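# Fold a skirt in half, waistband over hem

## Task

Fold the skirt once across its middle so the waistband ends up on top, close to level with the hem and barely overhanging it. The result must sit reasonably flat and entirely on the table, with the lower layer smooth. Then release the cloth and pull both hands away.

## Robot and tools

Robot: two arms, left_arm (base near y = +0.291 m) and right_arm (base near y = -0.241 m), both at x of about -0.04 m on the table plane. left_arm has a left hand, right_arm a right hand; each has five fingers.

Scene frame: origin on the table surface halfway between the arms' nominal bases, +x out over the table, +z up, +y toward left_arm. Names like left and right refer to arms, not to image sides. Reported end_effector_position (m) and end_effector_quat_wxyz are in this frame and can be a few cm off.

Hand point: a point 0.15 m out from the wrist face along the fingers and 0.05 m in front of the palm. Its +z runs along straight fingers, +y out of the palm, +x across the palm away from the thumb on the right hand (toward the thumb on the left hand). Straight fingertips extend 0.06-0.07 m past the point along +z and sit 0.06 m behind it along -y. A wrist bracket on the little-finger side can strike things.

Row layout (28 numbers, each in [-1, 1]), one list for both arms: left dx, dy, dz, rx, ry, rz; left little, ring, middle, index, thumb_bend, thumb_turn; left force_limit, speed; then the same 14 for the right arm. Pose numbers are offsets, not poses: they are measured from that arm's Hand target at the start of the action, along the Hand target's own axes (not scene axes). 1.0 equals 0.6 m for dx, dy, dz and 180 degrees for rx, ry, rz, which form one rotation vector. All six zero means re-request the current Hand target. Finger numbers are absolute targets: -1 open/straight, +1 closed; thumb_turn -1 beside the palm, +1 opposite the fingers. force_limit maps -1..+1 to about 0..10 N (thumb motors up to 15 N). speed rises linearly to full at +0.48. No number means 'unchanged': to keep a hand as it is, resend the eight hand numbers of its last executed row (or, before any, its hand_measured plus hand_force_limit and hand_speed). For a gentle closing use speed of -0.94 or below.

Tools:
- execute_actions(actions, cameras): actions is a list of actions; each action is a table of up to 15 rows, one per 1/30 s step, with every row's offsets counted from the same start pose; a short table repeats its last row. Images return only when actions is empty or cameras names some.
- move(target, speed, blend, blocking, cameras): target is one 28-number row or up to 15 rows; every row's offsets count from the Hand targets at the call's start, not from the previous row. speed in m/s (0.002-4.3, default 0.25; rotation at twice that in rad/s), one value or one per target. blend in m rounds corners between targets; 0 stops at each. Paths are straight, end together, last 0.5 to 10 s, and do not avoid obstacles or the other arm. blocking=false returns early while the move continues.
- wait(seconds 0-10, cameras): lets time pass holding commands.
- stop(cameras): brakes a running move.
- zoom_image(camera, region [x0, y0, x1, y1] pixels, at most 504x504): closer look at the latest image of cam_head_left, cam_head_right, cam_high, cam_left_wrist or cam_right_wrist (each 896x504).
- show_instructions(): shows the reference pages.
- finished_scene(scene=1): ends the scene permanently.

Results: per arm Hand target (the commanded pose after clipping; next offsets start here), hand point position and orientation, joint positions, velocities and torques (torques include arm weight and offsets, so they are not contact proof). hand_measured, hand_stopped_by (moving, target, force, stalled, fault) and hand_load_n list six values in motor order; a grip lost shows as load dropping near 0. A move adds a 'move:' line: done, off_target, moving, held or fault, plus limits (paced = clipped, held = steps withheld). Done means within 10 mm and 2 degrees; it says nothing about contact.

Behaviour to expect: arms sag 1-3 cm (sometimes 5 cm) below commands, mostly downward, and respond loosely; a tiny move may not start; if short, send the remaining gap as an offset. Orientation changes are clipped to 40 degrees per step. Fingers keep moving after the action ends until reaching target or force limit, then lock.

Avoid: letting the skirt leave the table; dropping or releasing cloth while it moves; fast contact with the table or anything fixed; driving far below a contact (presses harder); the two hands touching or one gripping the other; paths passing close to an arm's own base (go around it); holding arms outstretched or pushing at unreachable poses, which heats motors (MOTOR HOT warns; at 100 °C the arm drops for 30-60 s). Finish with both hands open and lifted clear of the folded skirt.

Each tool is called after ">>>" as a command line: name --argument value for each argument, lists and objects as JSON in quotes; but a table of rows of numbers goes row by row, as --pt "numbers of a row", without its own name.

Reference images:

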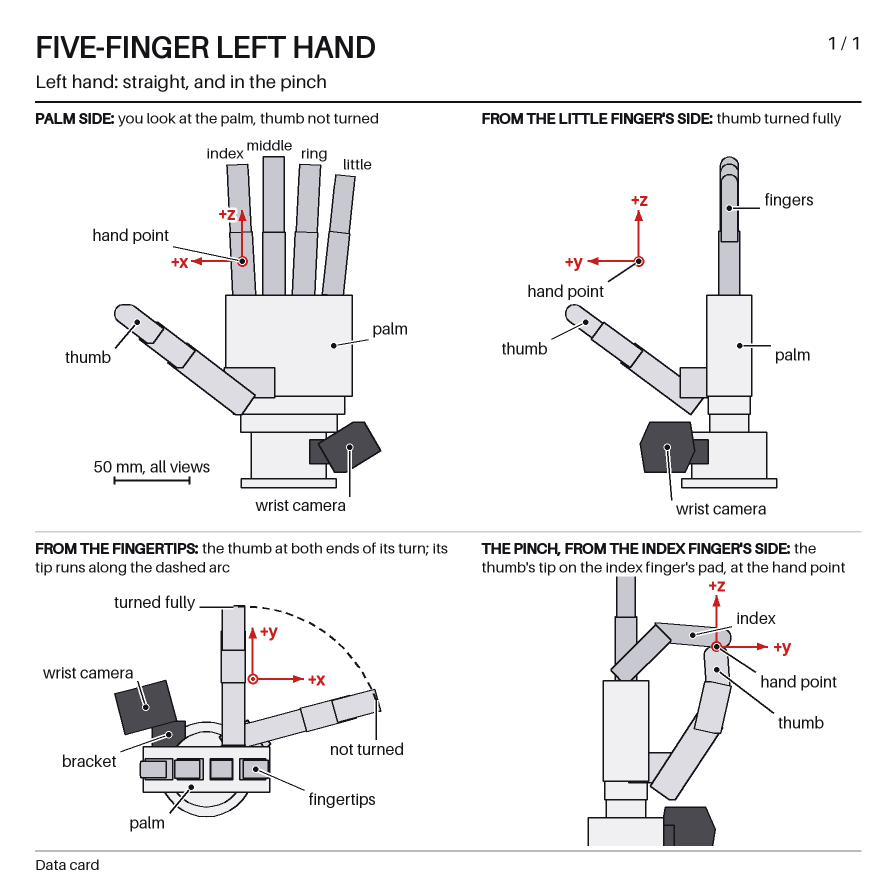

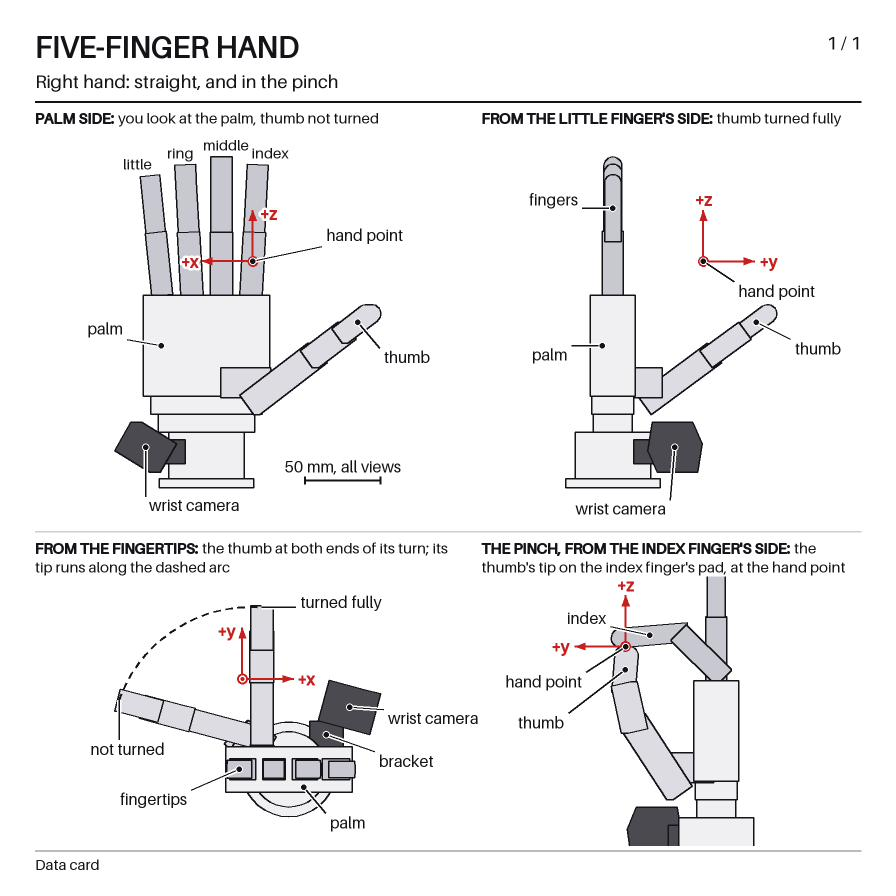

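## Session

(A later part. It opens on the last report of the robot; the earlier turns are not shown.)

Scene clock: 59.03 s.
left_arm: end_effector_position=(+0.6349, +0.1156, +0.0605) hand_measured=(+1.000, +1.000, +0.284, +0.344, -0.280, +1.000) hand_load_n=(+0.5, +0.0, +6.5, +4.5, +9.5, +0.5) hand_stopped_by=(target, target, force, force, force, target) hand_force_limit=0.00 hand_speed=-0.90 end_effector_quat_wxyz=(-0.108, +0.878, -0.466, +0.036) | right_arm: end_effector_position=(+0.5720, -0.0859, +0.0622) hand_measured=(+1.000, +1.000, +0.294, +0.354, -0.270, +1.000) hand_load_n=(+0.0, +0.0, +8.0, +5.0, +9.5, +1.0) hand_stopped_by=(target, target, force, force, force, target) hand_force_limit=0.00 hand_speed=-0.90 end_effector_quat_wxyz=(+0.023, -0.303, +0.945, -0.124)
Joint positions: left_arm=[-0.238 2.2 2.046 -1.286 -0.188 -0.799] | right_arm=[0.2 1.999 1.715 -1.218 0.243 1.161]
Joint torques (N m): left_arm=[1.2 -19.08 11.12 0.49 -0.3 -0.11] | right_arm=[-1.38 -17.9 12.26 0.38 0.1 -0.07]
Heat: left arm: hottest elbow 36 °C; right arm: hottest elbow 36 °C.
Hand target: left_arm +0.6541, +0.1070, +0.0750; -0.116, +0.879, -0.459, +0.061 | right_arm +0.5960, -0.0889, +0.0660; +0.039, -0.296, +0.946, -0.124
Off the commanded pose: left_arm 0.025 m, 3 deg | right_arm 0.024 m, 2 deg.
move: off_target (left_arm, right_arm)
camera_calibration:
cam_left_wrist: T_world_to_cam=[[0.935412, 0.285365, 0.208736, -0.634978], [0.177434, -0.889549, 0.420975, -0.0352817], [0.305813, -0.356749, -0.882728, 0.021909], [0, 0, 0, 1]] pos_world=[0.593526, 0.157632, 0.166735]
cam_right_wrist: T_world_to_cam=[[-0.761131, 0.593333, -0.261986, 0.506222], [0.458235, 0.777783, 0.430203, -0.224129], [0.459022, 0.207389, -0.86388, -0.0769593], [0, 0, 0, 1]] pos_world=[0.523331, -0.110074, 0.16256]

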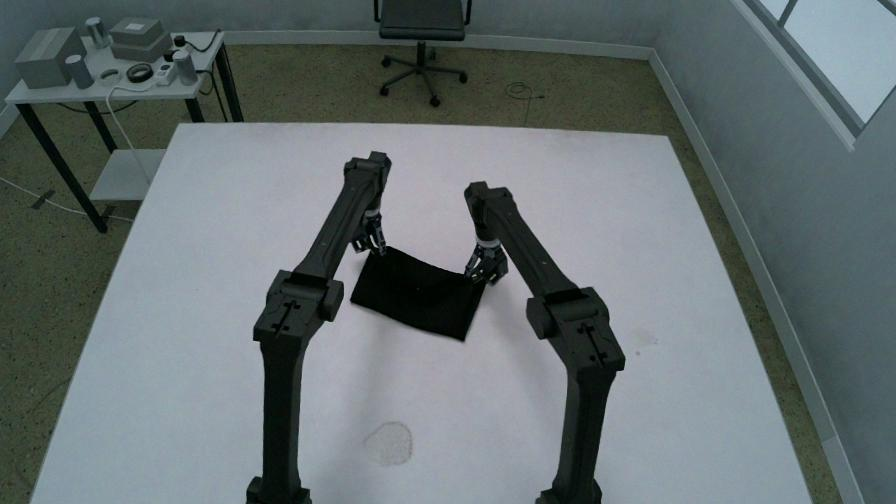

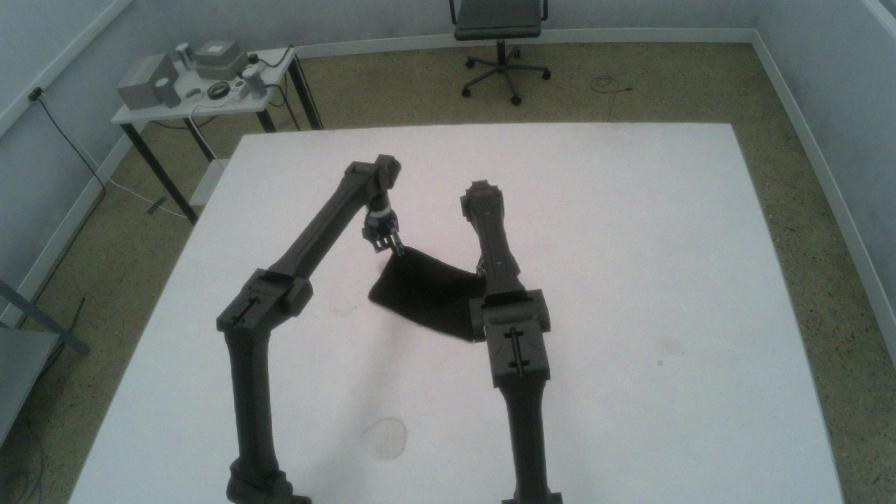

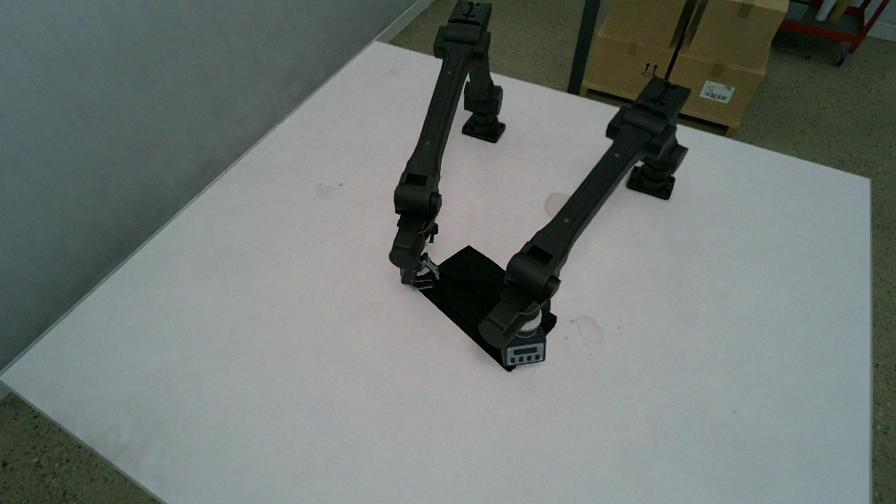

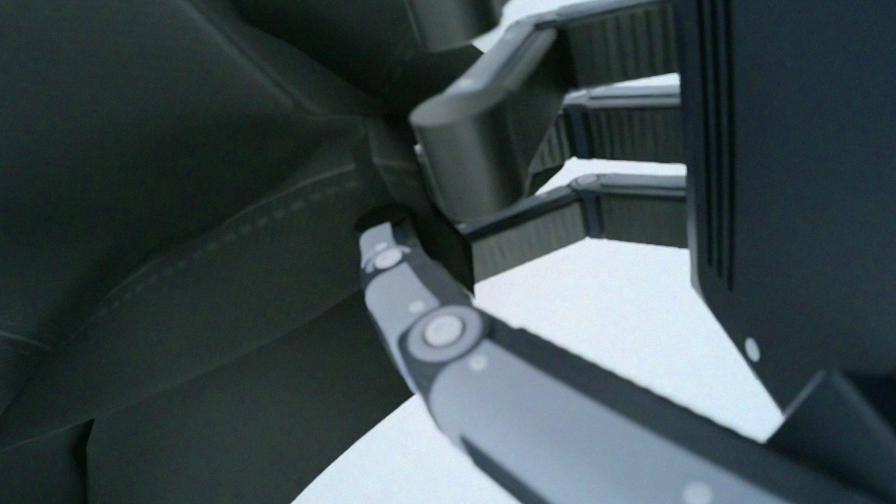

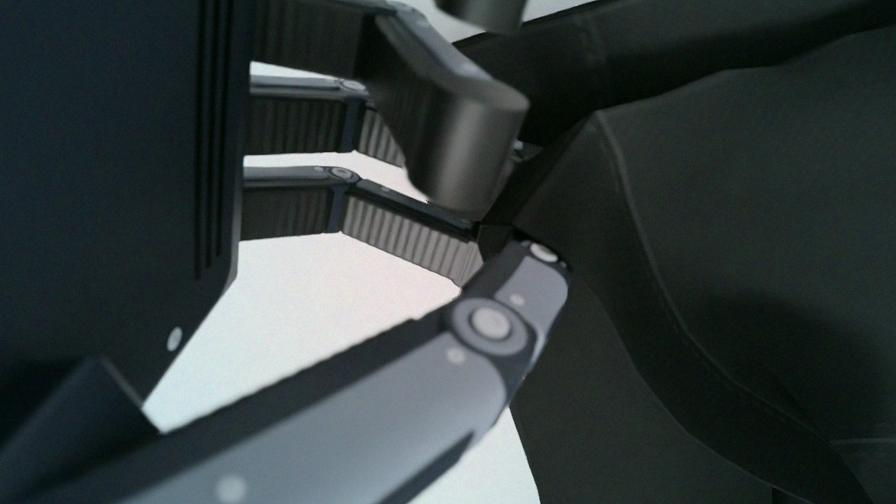

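>>> move --target '[0.0325, -0.0183, 0.0550, 0, 0, 0, 1, 1, 0.3, 0.55, 0.0, 1, 0.0, -0.9, -0.0192, -0.0143, 0.0538, 0, 0, 0, 1, 1, 0.3, 0.55, 0.0, 1, 0.0, -0.9]' --speed 0.05 --cameras '["all"]'

>>> zoom_image --camera "cam_high" --region '[390, 220, 580, 390]'

>>> zoom_image --camera "cam_head_left" --region '[330, 220, 530, 360]'

Scene clock: 62.00 s.
left_arm: end_effector_position=(+0.6644, +0.1091, +0.0334) hand_measured=(+1.000, +1.000, +0.284, +0.344, -0.280, +1.000) hand_load_n=(+0.0, +0.0, +6.0, +5.0, +9.5, +0.5) hand_stopped_by=(target, target, force, force, force, target) hand_force_limit=0.00 hand_speed=-0.90 end_effector_quat_wxyz=(-0.109, +0.878, -0.465, +0.041) | right_arm: end_effector_position=(+0.5924, -0.0922, +0.0364) hand_measured=(+1.000, +1.000, +0.294, +0.354, -0.270, +1.000) hand_load_n=(+0.0, +0.0, +8.0, +5.0, +10.0, +1.0) hand_stopped_by=(target, target, force, force, force, target) hand_force_limit=0.00 hand_speed=-0.90 end_effector_quat_wxyz=(+0.025, -0.297, +0.947, -0.124)
Joint positions: left_arm=[-0.238 2.307 2.163 -1.286 -0.188 -0.799] | right_arm=[0.183 2.063 1.749 -1.179 0.242 1.156]
Joint torques (N m): left_arm=[1.2 -19.72 11.28 0.24 -0.3 -0.09] | right_arm=[-1.32 -18.32 12.15 0.42 0.1 -0.18]
Heat: left arm: hottest elbow 36 °C; right arm: hottest elbow 37 °C.
Hand target: left_arm +0.6809, +0.1019, +0.0459; -0.116, +0.879, -0.459, +0.061 | right_arm +0.6149, -0.0961, +0.0370; +0.039, -0.296, +0.946, -0.124
Off the commanded pose: left_arm 0.022 m, 2 deg | right_arm 0.023 m, 2 deg.
move: off_target (left_arm, right_arm)
camera_calibration:
cam_left_wrist: T_world_to_cam=[[0.933273, 0.285839, 0.217478, -0.654024], [0.173209, -0.88863, 0.424658, -0.0323704], [0.314642, -0.358653, -0.878845, -0.0190737], [0, 0, 0, 1]] pos_world=[0.621991, 0.15134, 0.13922]
cam_right_wrist: T_world_to_cam=[[-0.752622, 0.602666, -0.265243, 0.514519], [0.464349, 0.771393, 0.435124, -0.221831], [0.466841, 0.204319, -0.860415, -0.112417], [0, 0, 0, 1]] pos_world=[0.542726, -0.115996, 0.136271]

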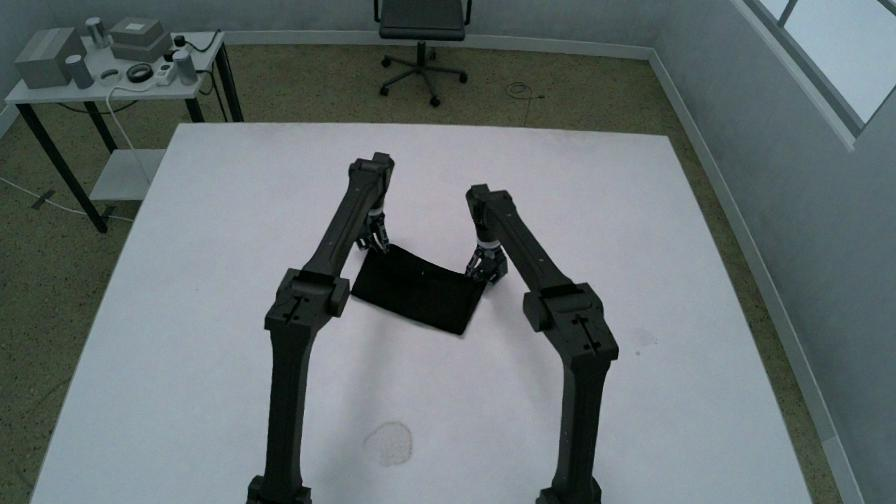

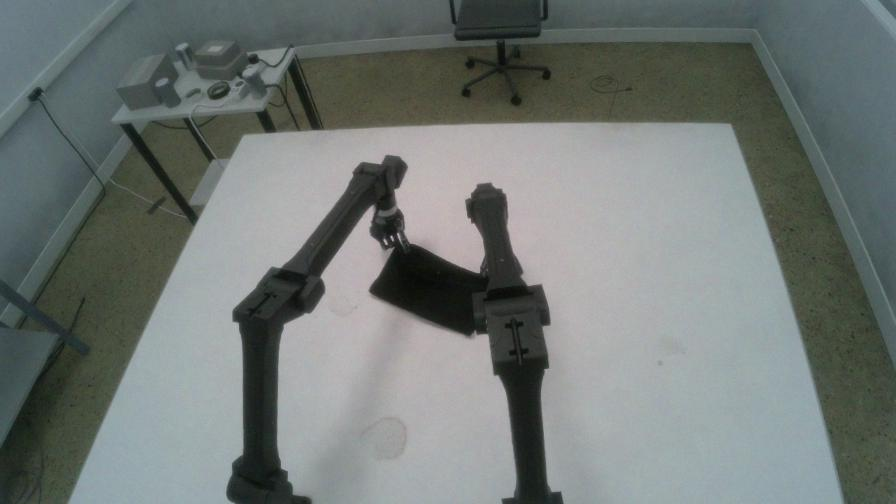

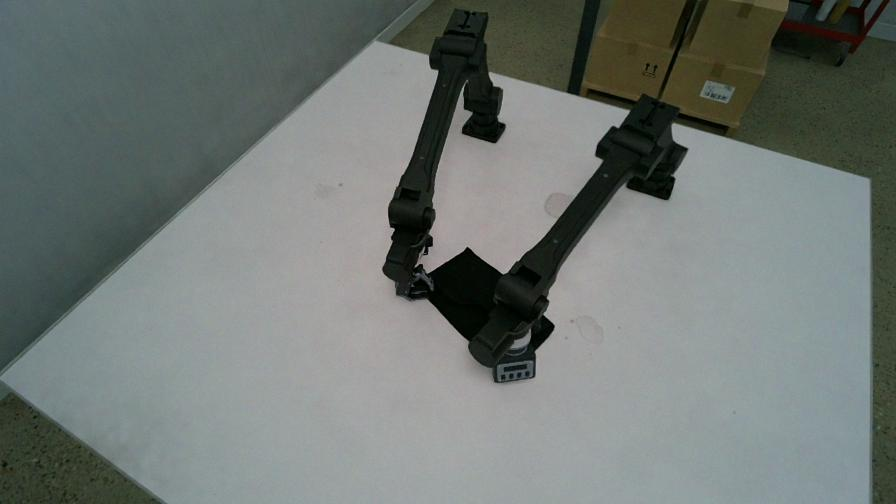

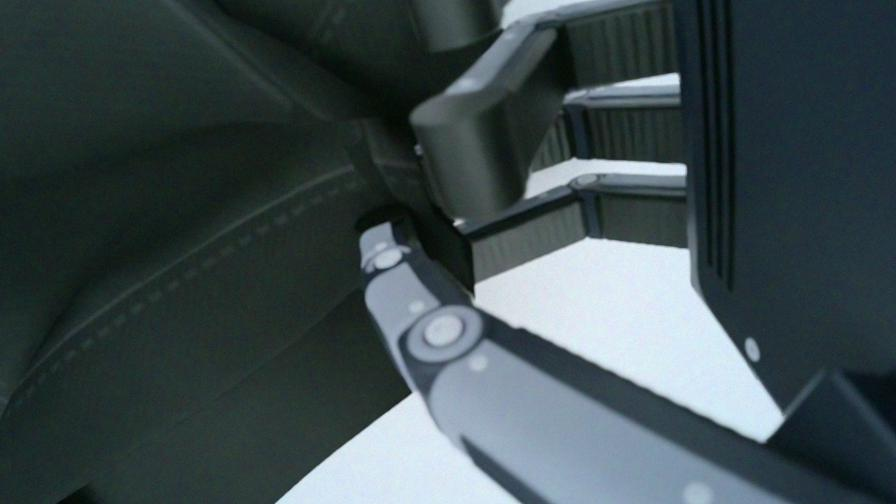

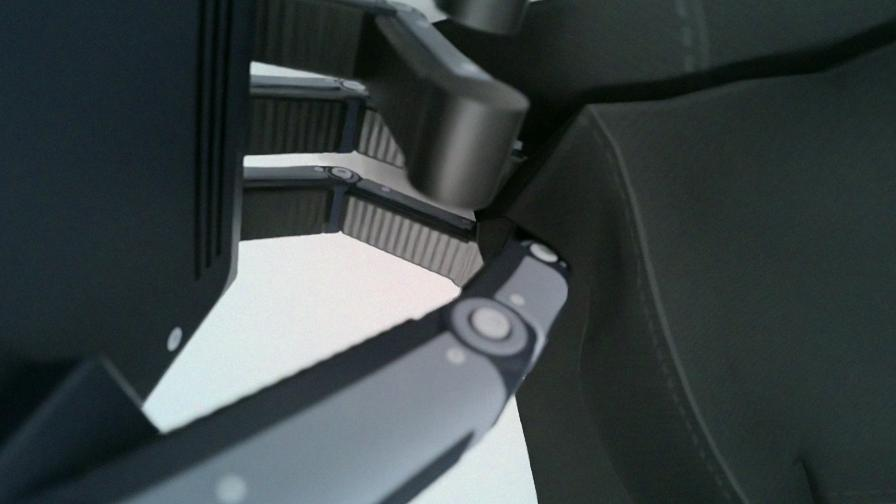

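Scaled by 2.653 from the camera's 896x504 image, which has a finer 1280x720 frame.

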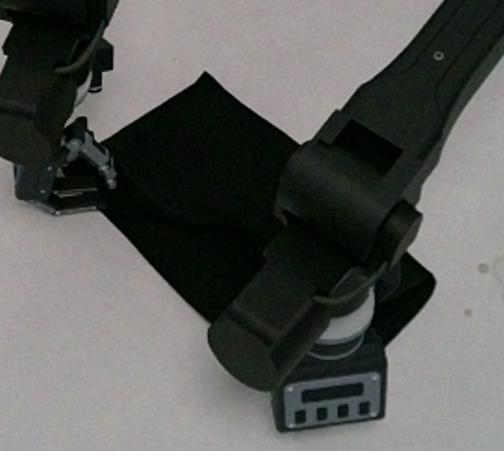

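Scaled by 2.520 from the camera's 896x504 image, which has a finer 1280x720 frame.

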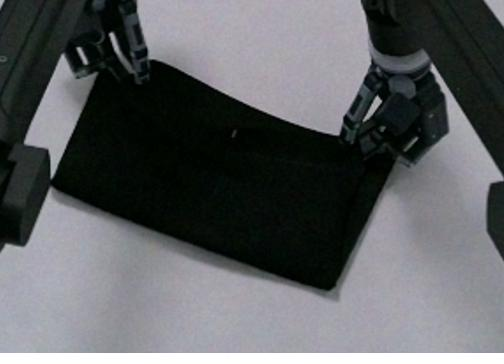

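>>> zoom_image --camera "cam_right_wrist" --region '[440, 0, 896, 504]'

>>> zoom_image --camera "cam_left_wrist" --region '[0, 0, 504, 504]'

>>> zoom_image --camera "cam_head_left" --region '[340, 215, 500, 345]'

>>> zoom_image --camera "cam_high" --region '[410, 240, 500, 330]'

Scaled by 1.000.

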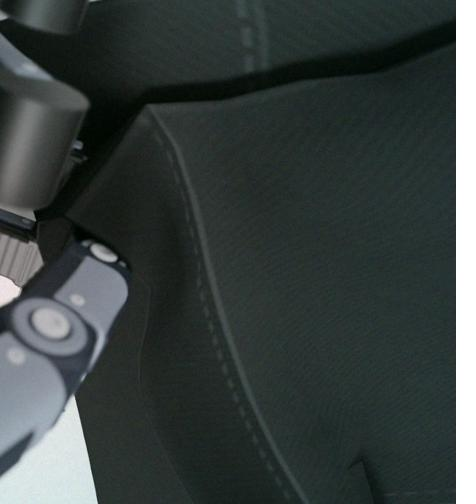

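Scaled by 1.000.

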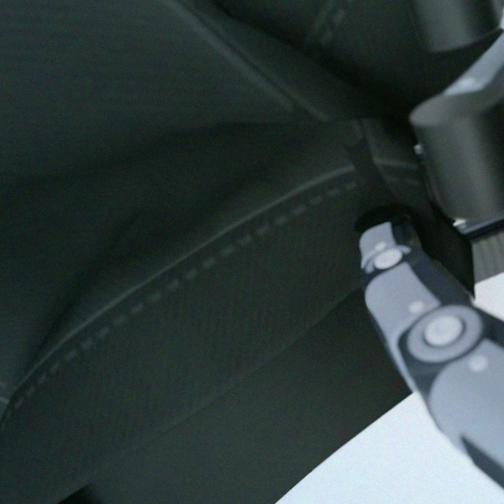

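Scaled by 3.150 from the camera's 896x504 image, which has a finer 1280x720 frame.

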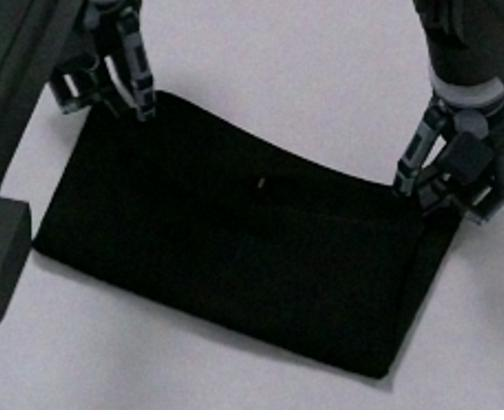

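Scaled by 5.600 from the camera's 896x504 image, which has a finer 1280x720 frame.

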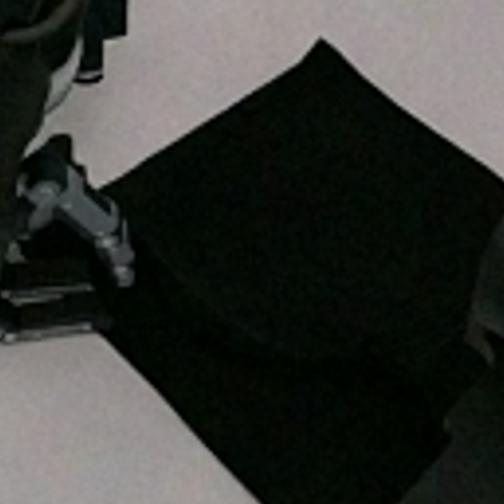

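>>> move --pt "0 -0.0233 -0.0871 0 0 0 1 1 0.3 0.55 0.0 1 0.0 -0.9 0 -0.0233 -0.0869 0 0 0 1 1 0.3 0.55 0.0 1 0.0 -0.9" --pt "0.0273 -0.0440 -0.0728 0 0.01725 0.0644 1 1 0.3 0.55 0.0 1 0.0 -0.9 -0.0082 -0.0452 -0.0723 0 0.01725 0.0644 1 1 0.3 0.55 0.0 1 0.0 -0.9" --speed 0.06 --cameras '["all"]'

>>> zoom_image --camera "cam_high" --region '[390, 220, 580, 390]'

>>> zoom_image --camera "cam_head_left" --region '[340, 215, 500, 345]'

Scene clock: 69.43 s.
left_arm: end_effector_position=(+0.6933, +0.0999, +0.0825) hand_measured=(+1.000, +1.000, +0.284, +0.344, -0.280, +1.000) hand_load_n=(+0.0, +0.0, +6.5, +4.5, +9.5, +0.5) hand_stopped_by=(target, target, force, force, force, target) hand_force_limit=0.00 hand_speed=-0.90 end_effector_quat_wxyz=(-0.104, +0.832, -0.542, +0.060) | right_arm: end_effector_position=(+0.6084, -0.0980, +0.0835) hand_measured=(+1.000, +1.000, +0.294, +0.354, -0.270, +1.000) hand_load_n=(+0.5, +0.0, +8.0, +5.0, +10.0, +1.0) hand_stopped_by=(target, target, force, force, force, target) hand_force_limit=0.00 hand_speed=-0.90 end_effector_quat_wxyz=(+0.019, -0.212, +0.969, -0.126)
Joint positions: left_arm=[-0.238 2.427 2.508 -1.464 -0.152 -0.617] | right_arm=[0.175 2.063 1.876 -1.339 0.251 1.329]
Joint torques (N m): left_arm=[1.73 -21.19 11.43 -0.02 -0.08 0.21] | right_arm=[-1.44 -18.73 12.64 -0.54 0.32 0.13]
Heat: left arm: hottest elbow 38 °C; right arm: hottest elbow 39 °C.
Hand target: left_arm +0.7019, +0.0966, +0.0949; -0.109, +0.826, -0.548, +0.072 | right_arm +0.6275, -0.1054, +0.0860; +0.026, -0.196, +0.972, -0.128
Off the commanded pose: left_arm 0.015 m, 2 deg | right_arm 0.021 m, 2 deg.
move: off_target (left_arm, right_arm)
camera_calibration:
cam_left_wrist: T_world_to_cam=[[0.966548, 0.113555, 0.229978, -0.695957], [0.00224043, -0.900356, 0.435148, 0.0525281], [0.256475, -0.420076, -0.870492, 0.0574323], [0, 0, 0, 1]] pos_world=[0.657828, 0.150449, 0.187192]
cam_right_wrist: T_world_to_cam=[[-0.632788, 0.725751, -0.269936, 0.482115], [0.588284, 0.67727, 0.441846, -0.330412], [0.50349, 0.120796, -0.855515, -0.108992], [0, 0, 0, 1]] pos_world=[0.554328, -0.112951, 0.182887]

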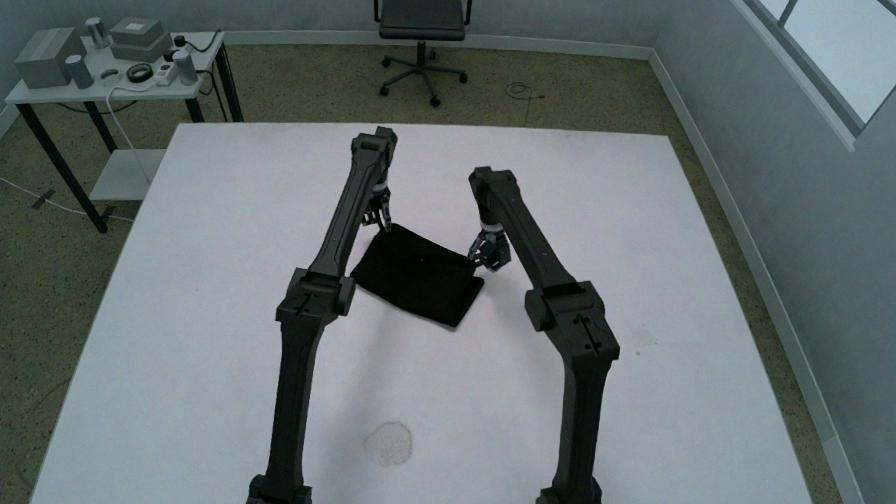

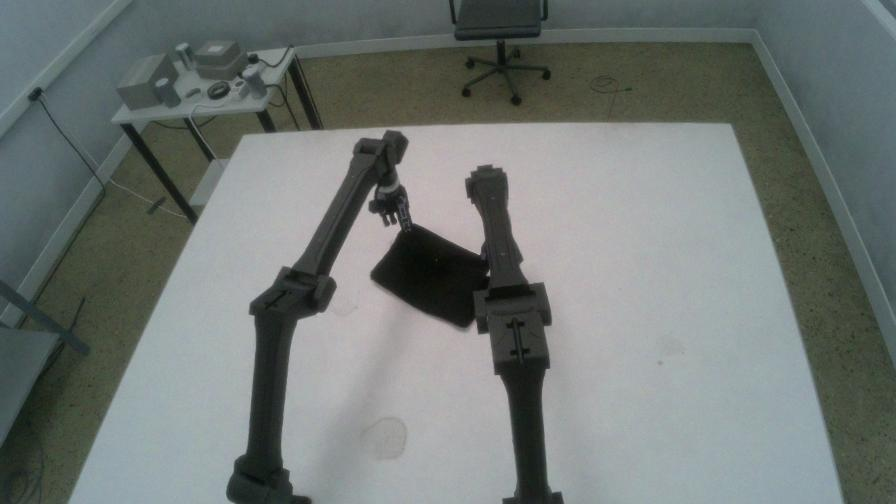

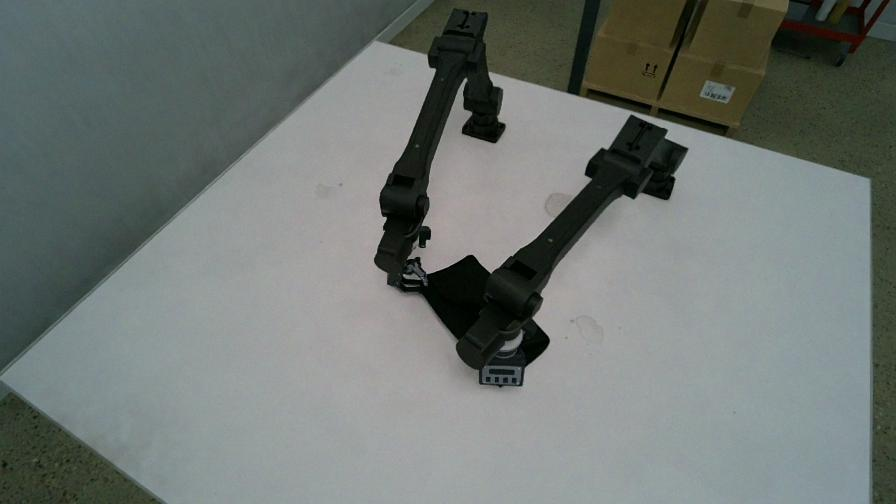

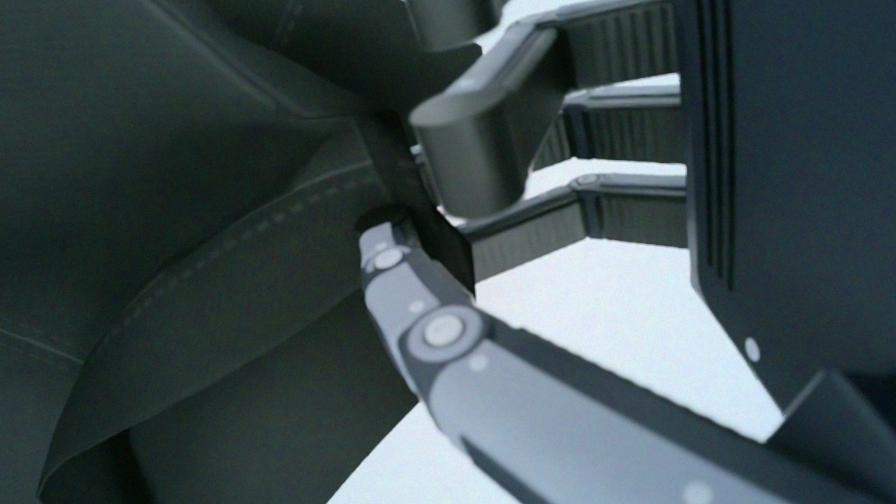

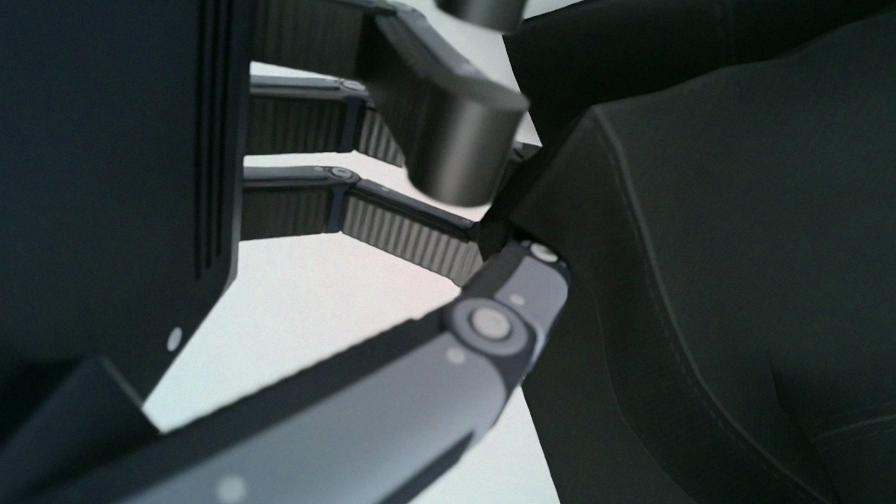

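Scaled by 2.653 from the camera's 896x504 image, which has a finer 1280x720 frame.

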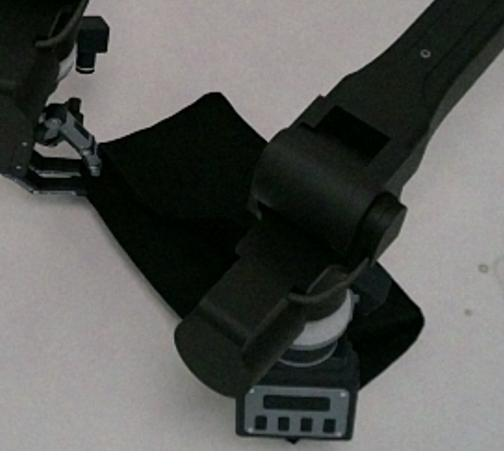

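Scaled by 3.150 from the camera's 896x504 image, which has a finer 1280x720 frame.

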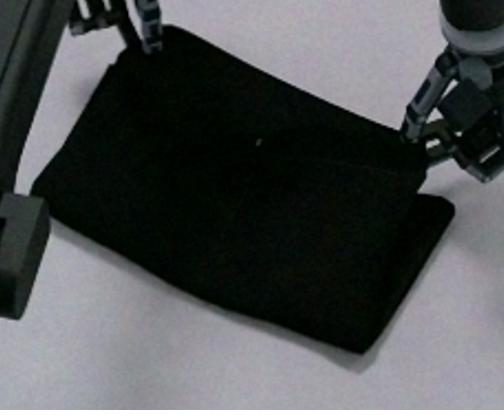

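>>> move --target '[-0.0062, 0.0293, 0.0920, 0, 0, 0, 1, 1, 0.3, 0.55, 0.0, 1, 0.0, -0.9, 0.0087, 0.0450, 0.0880, 0, 0, 0, 1, 1, 0.3, 0.55, 0.0, 1, 0.0, -0.9]' --speed 0.06 --cameras '["all"]'

>>> zoom_image --camera "cam_high" --region '[390, 220, 580, 390]'

>>> zoom_image --camera "cam_head_left" --region '[340, 215, 500, 345]'

Scene clock: 72.37 s.
left_arm: end_effector_position=(+0.6924, +0.1002, +0.0257) hand_measured=(+1.000, +1.000, +0.284, +0.344, -0.280, +1.000) hand_load_n=(+0.0, +0.0, +6.5, +4.5, +9.0, +0.5) hand_stopped_by=(target, target, force, force, force, target) hand_force_limit=0.00 hand_speed=-0.90 end_effector_quat_wxyz=(-0.103, +0.831, -0.543, +0.058) | right_arm: end_effector_position=(+0.6215, -0.0962, +0.0534) hand_measured=(+1.000, +1.000, +0.294, +0.354, -0.270, +1.000) hand_load_n=(+0.0, +0.5, +8.0, +5.0, +10.0, +1.0) hand_stopped_by=(target, target, force, force, force, target) hand_force_limit=0.00 hand_speed=-0.90 end_effector_quat_wxyz=(+0.041, -0.201, +0.970, -0.127)
Joint positions: left_arm=[-0.238 2.427 2.36 -1.32 -0.152 -0.615] | right_arm=[0.175 2.085 1.827 -1.226 0.254 1.346]
Joint torques (N m): left_arm=[1.9 -22.83 7.65 0.95 -0.05 0.19] | right_arm=[-0.21 -19.08 7.1 0.47 0.29 0.14]
Heat: left arm: hottest elbow 38 °C; right arm: hottest elbow 38 °C.
Hand target: left_arm +0.6980, +0.0990, +0.0369; -0.109, +0.826, -0.548, +0.072 | right_arm +0.6178, -0.0960, +0.0279; +0.026, -0.196, +0.972, -0.128
Off the commanded pose: left_arm 0.013 m, 2 deg | right_arm 0.026 m, 2 deg.
move: off_target (left_arm, right_arm)
camera_calibration:
cam_left_wrist: T_world_to_cam=[[0.967861, 0.111111, 0.225611, -0.682616], [0.00230519, -0.900988, 0.433837, 0.0775569], [0.251476, -0.419374, -0.872287, 0.0117406], [0, 0, 0, 1]] pos_world=[0.657546, 0.150647, 0.130599]
cam_right_wrist: T_world_to_cam=[[-0.608023, 0.738072, -0.292503, 0.467967], [0.57845, 0.664194, 0.473542, -0.322876], [0.543787, 0.118726, -0.830783, -0.168169], [0, 0, 0, 1]] pos_world=[0.56275, -0.110975, 0.150065]

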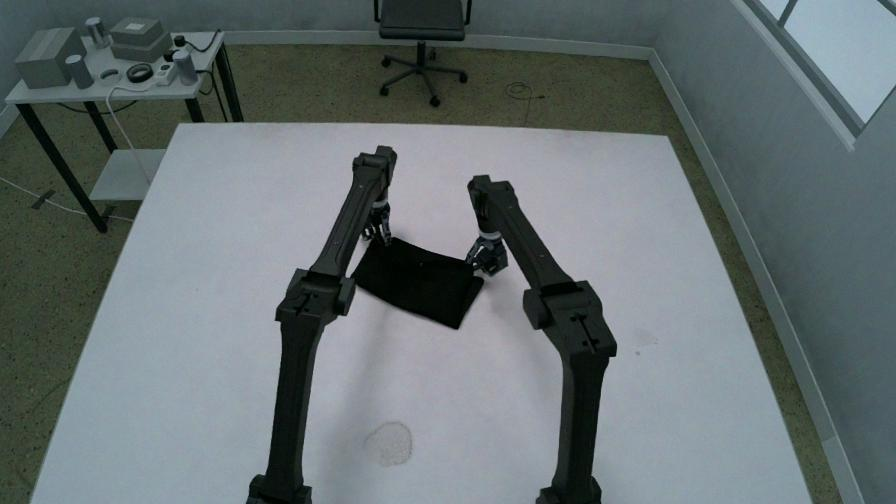

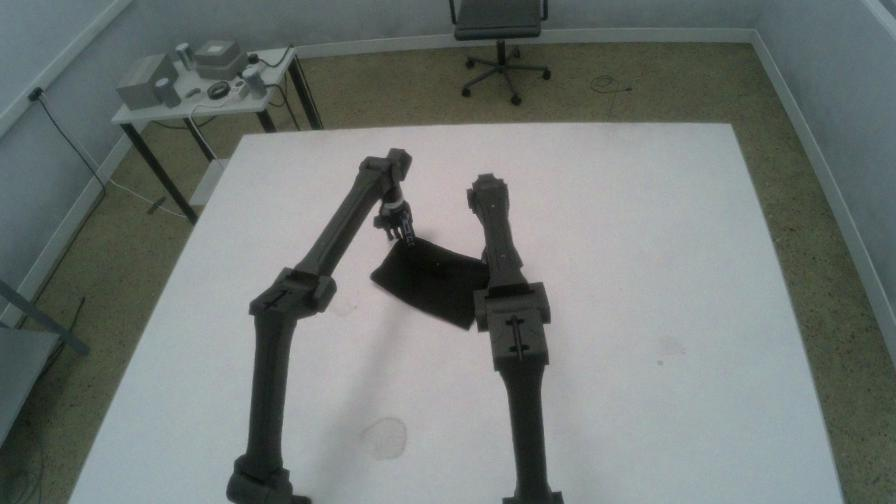

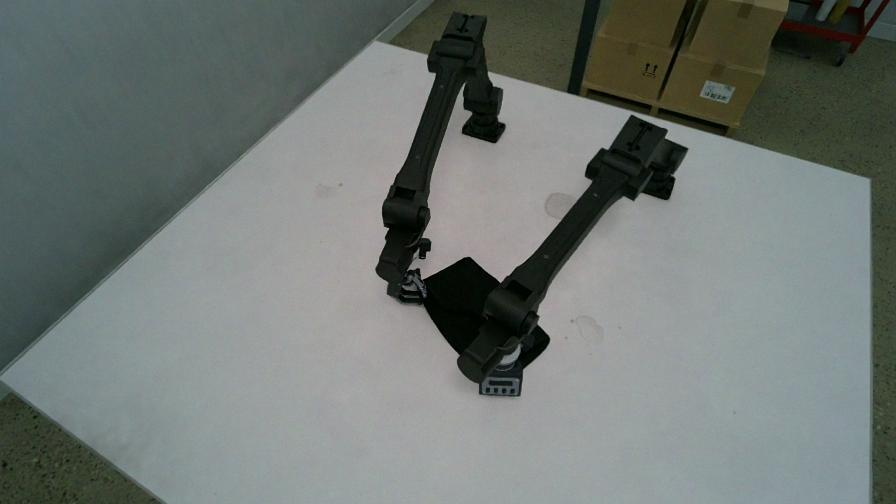

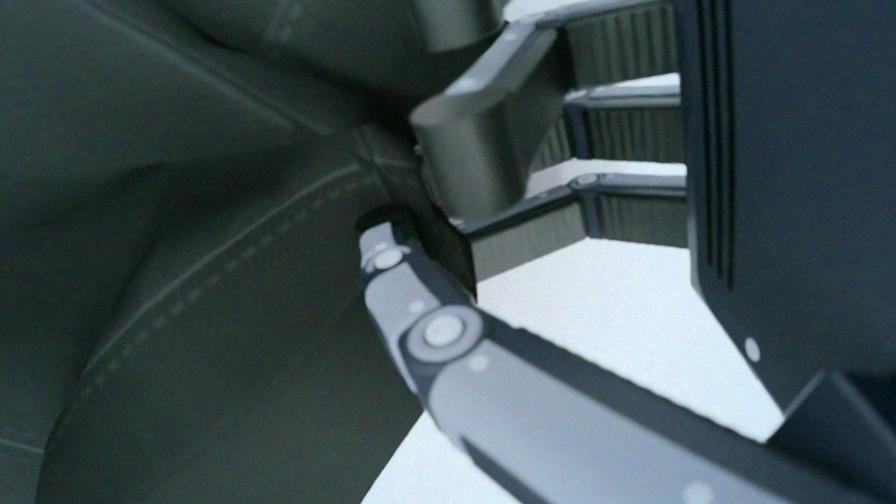

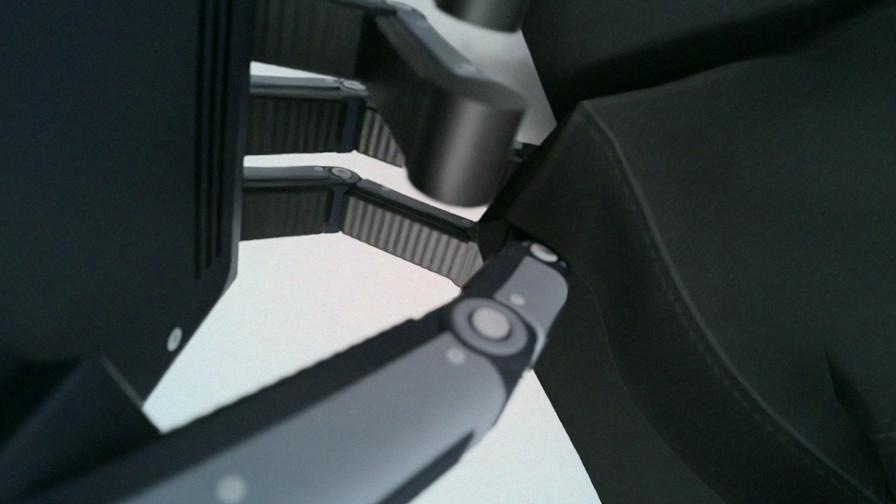

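Scaled by 2.653 from the camera's 896x504 image, which has a finer 1280x720 frame.

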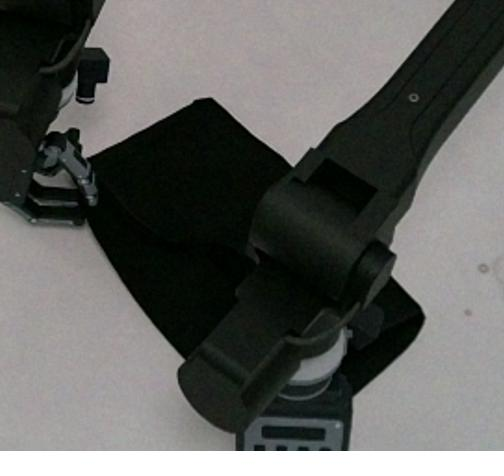

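Scaled by 3.150 from the camera's 896x504 image, which has a finer 1280x720 frame.

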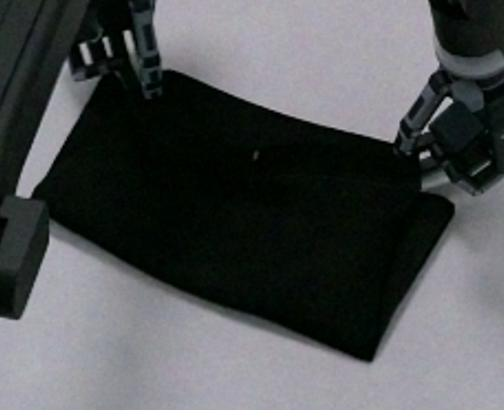

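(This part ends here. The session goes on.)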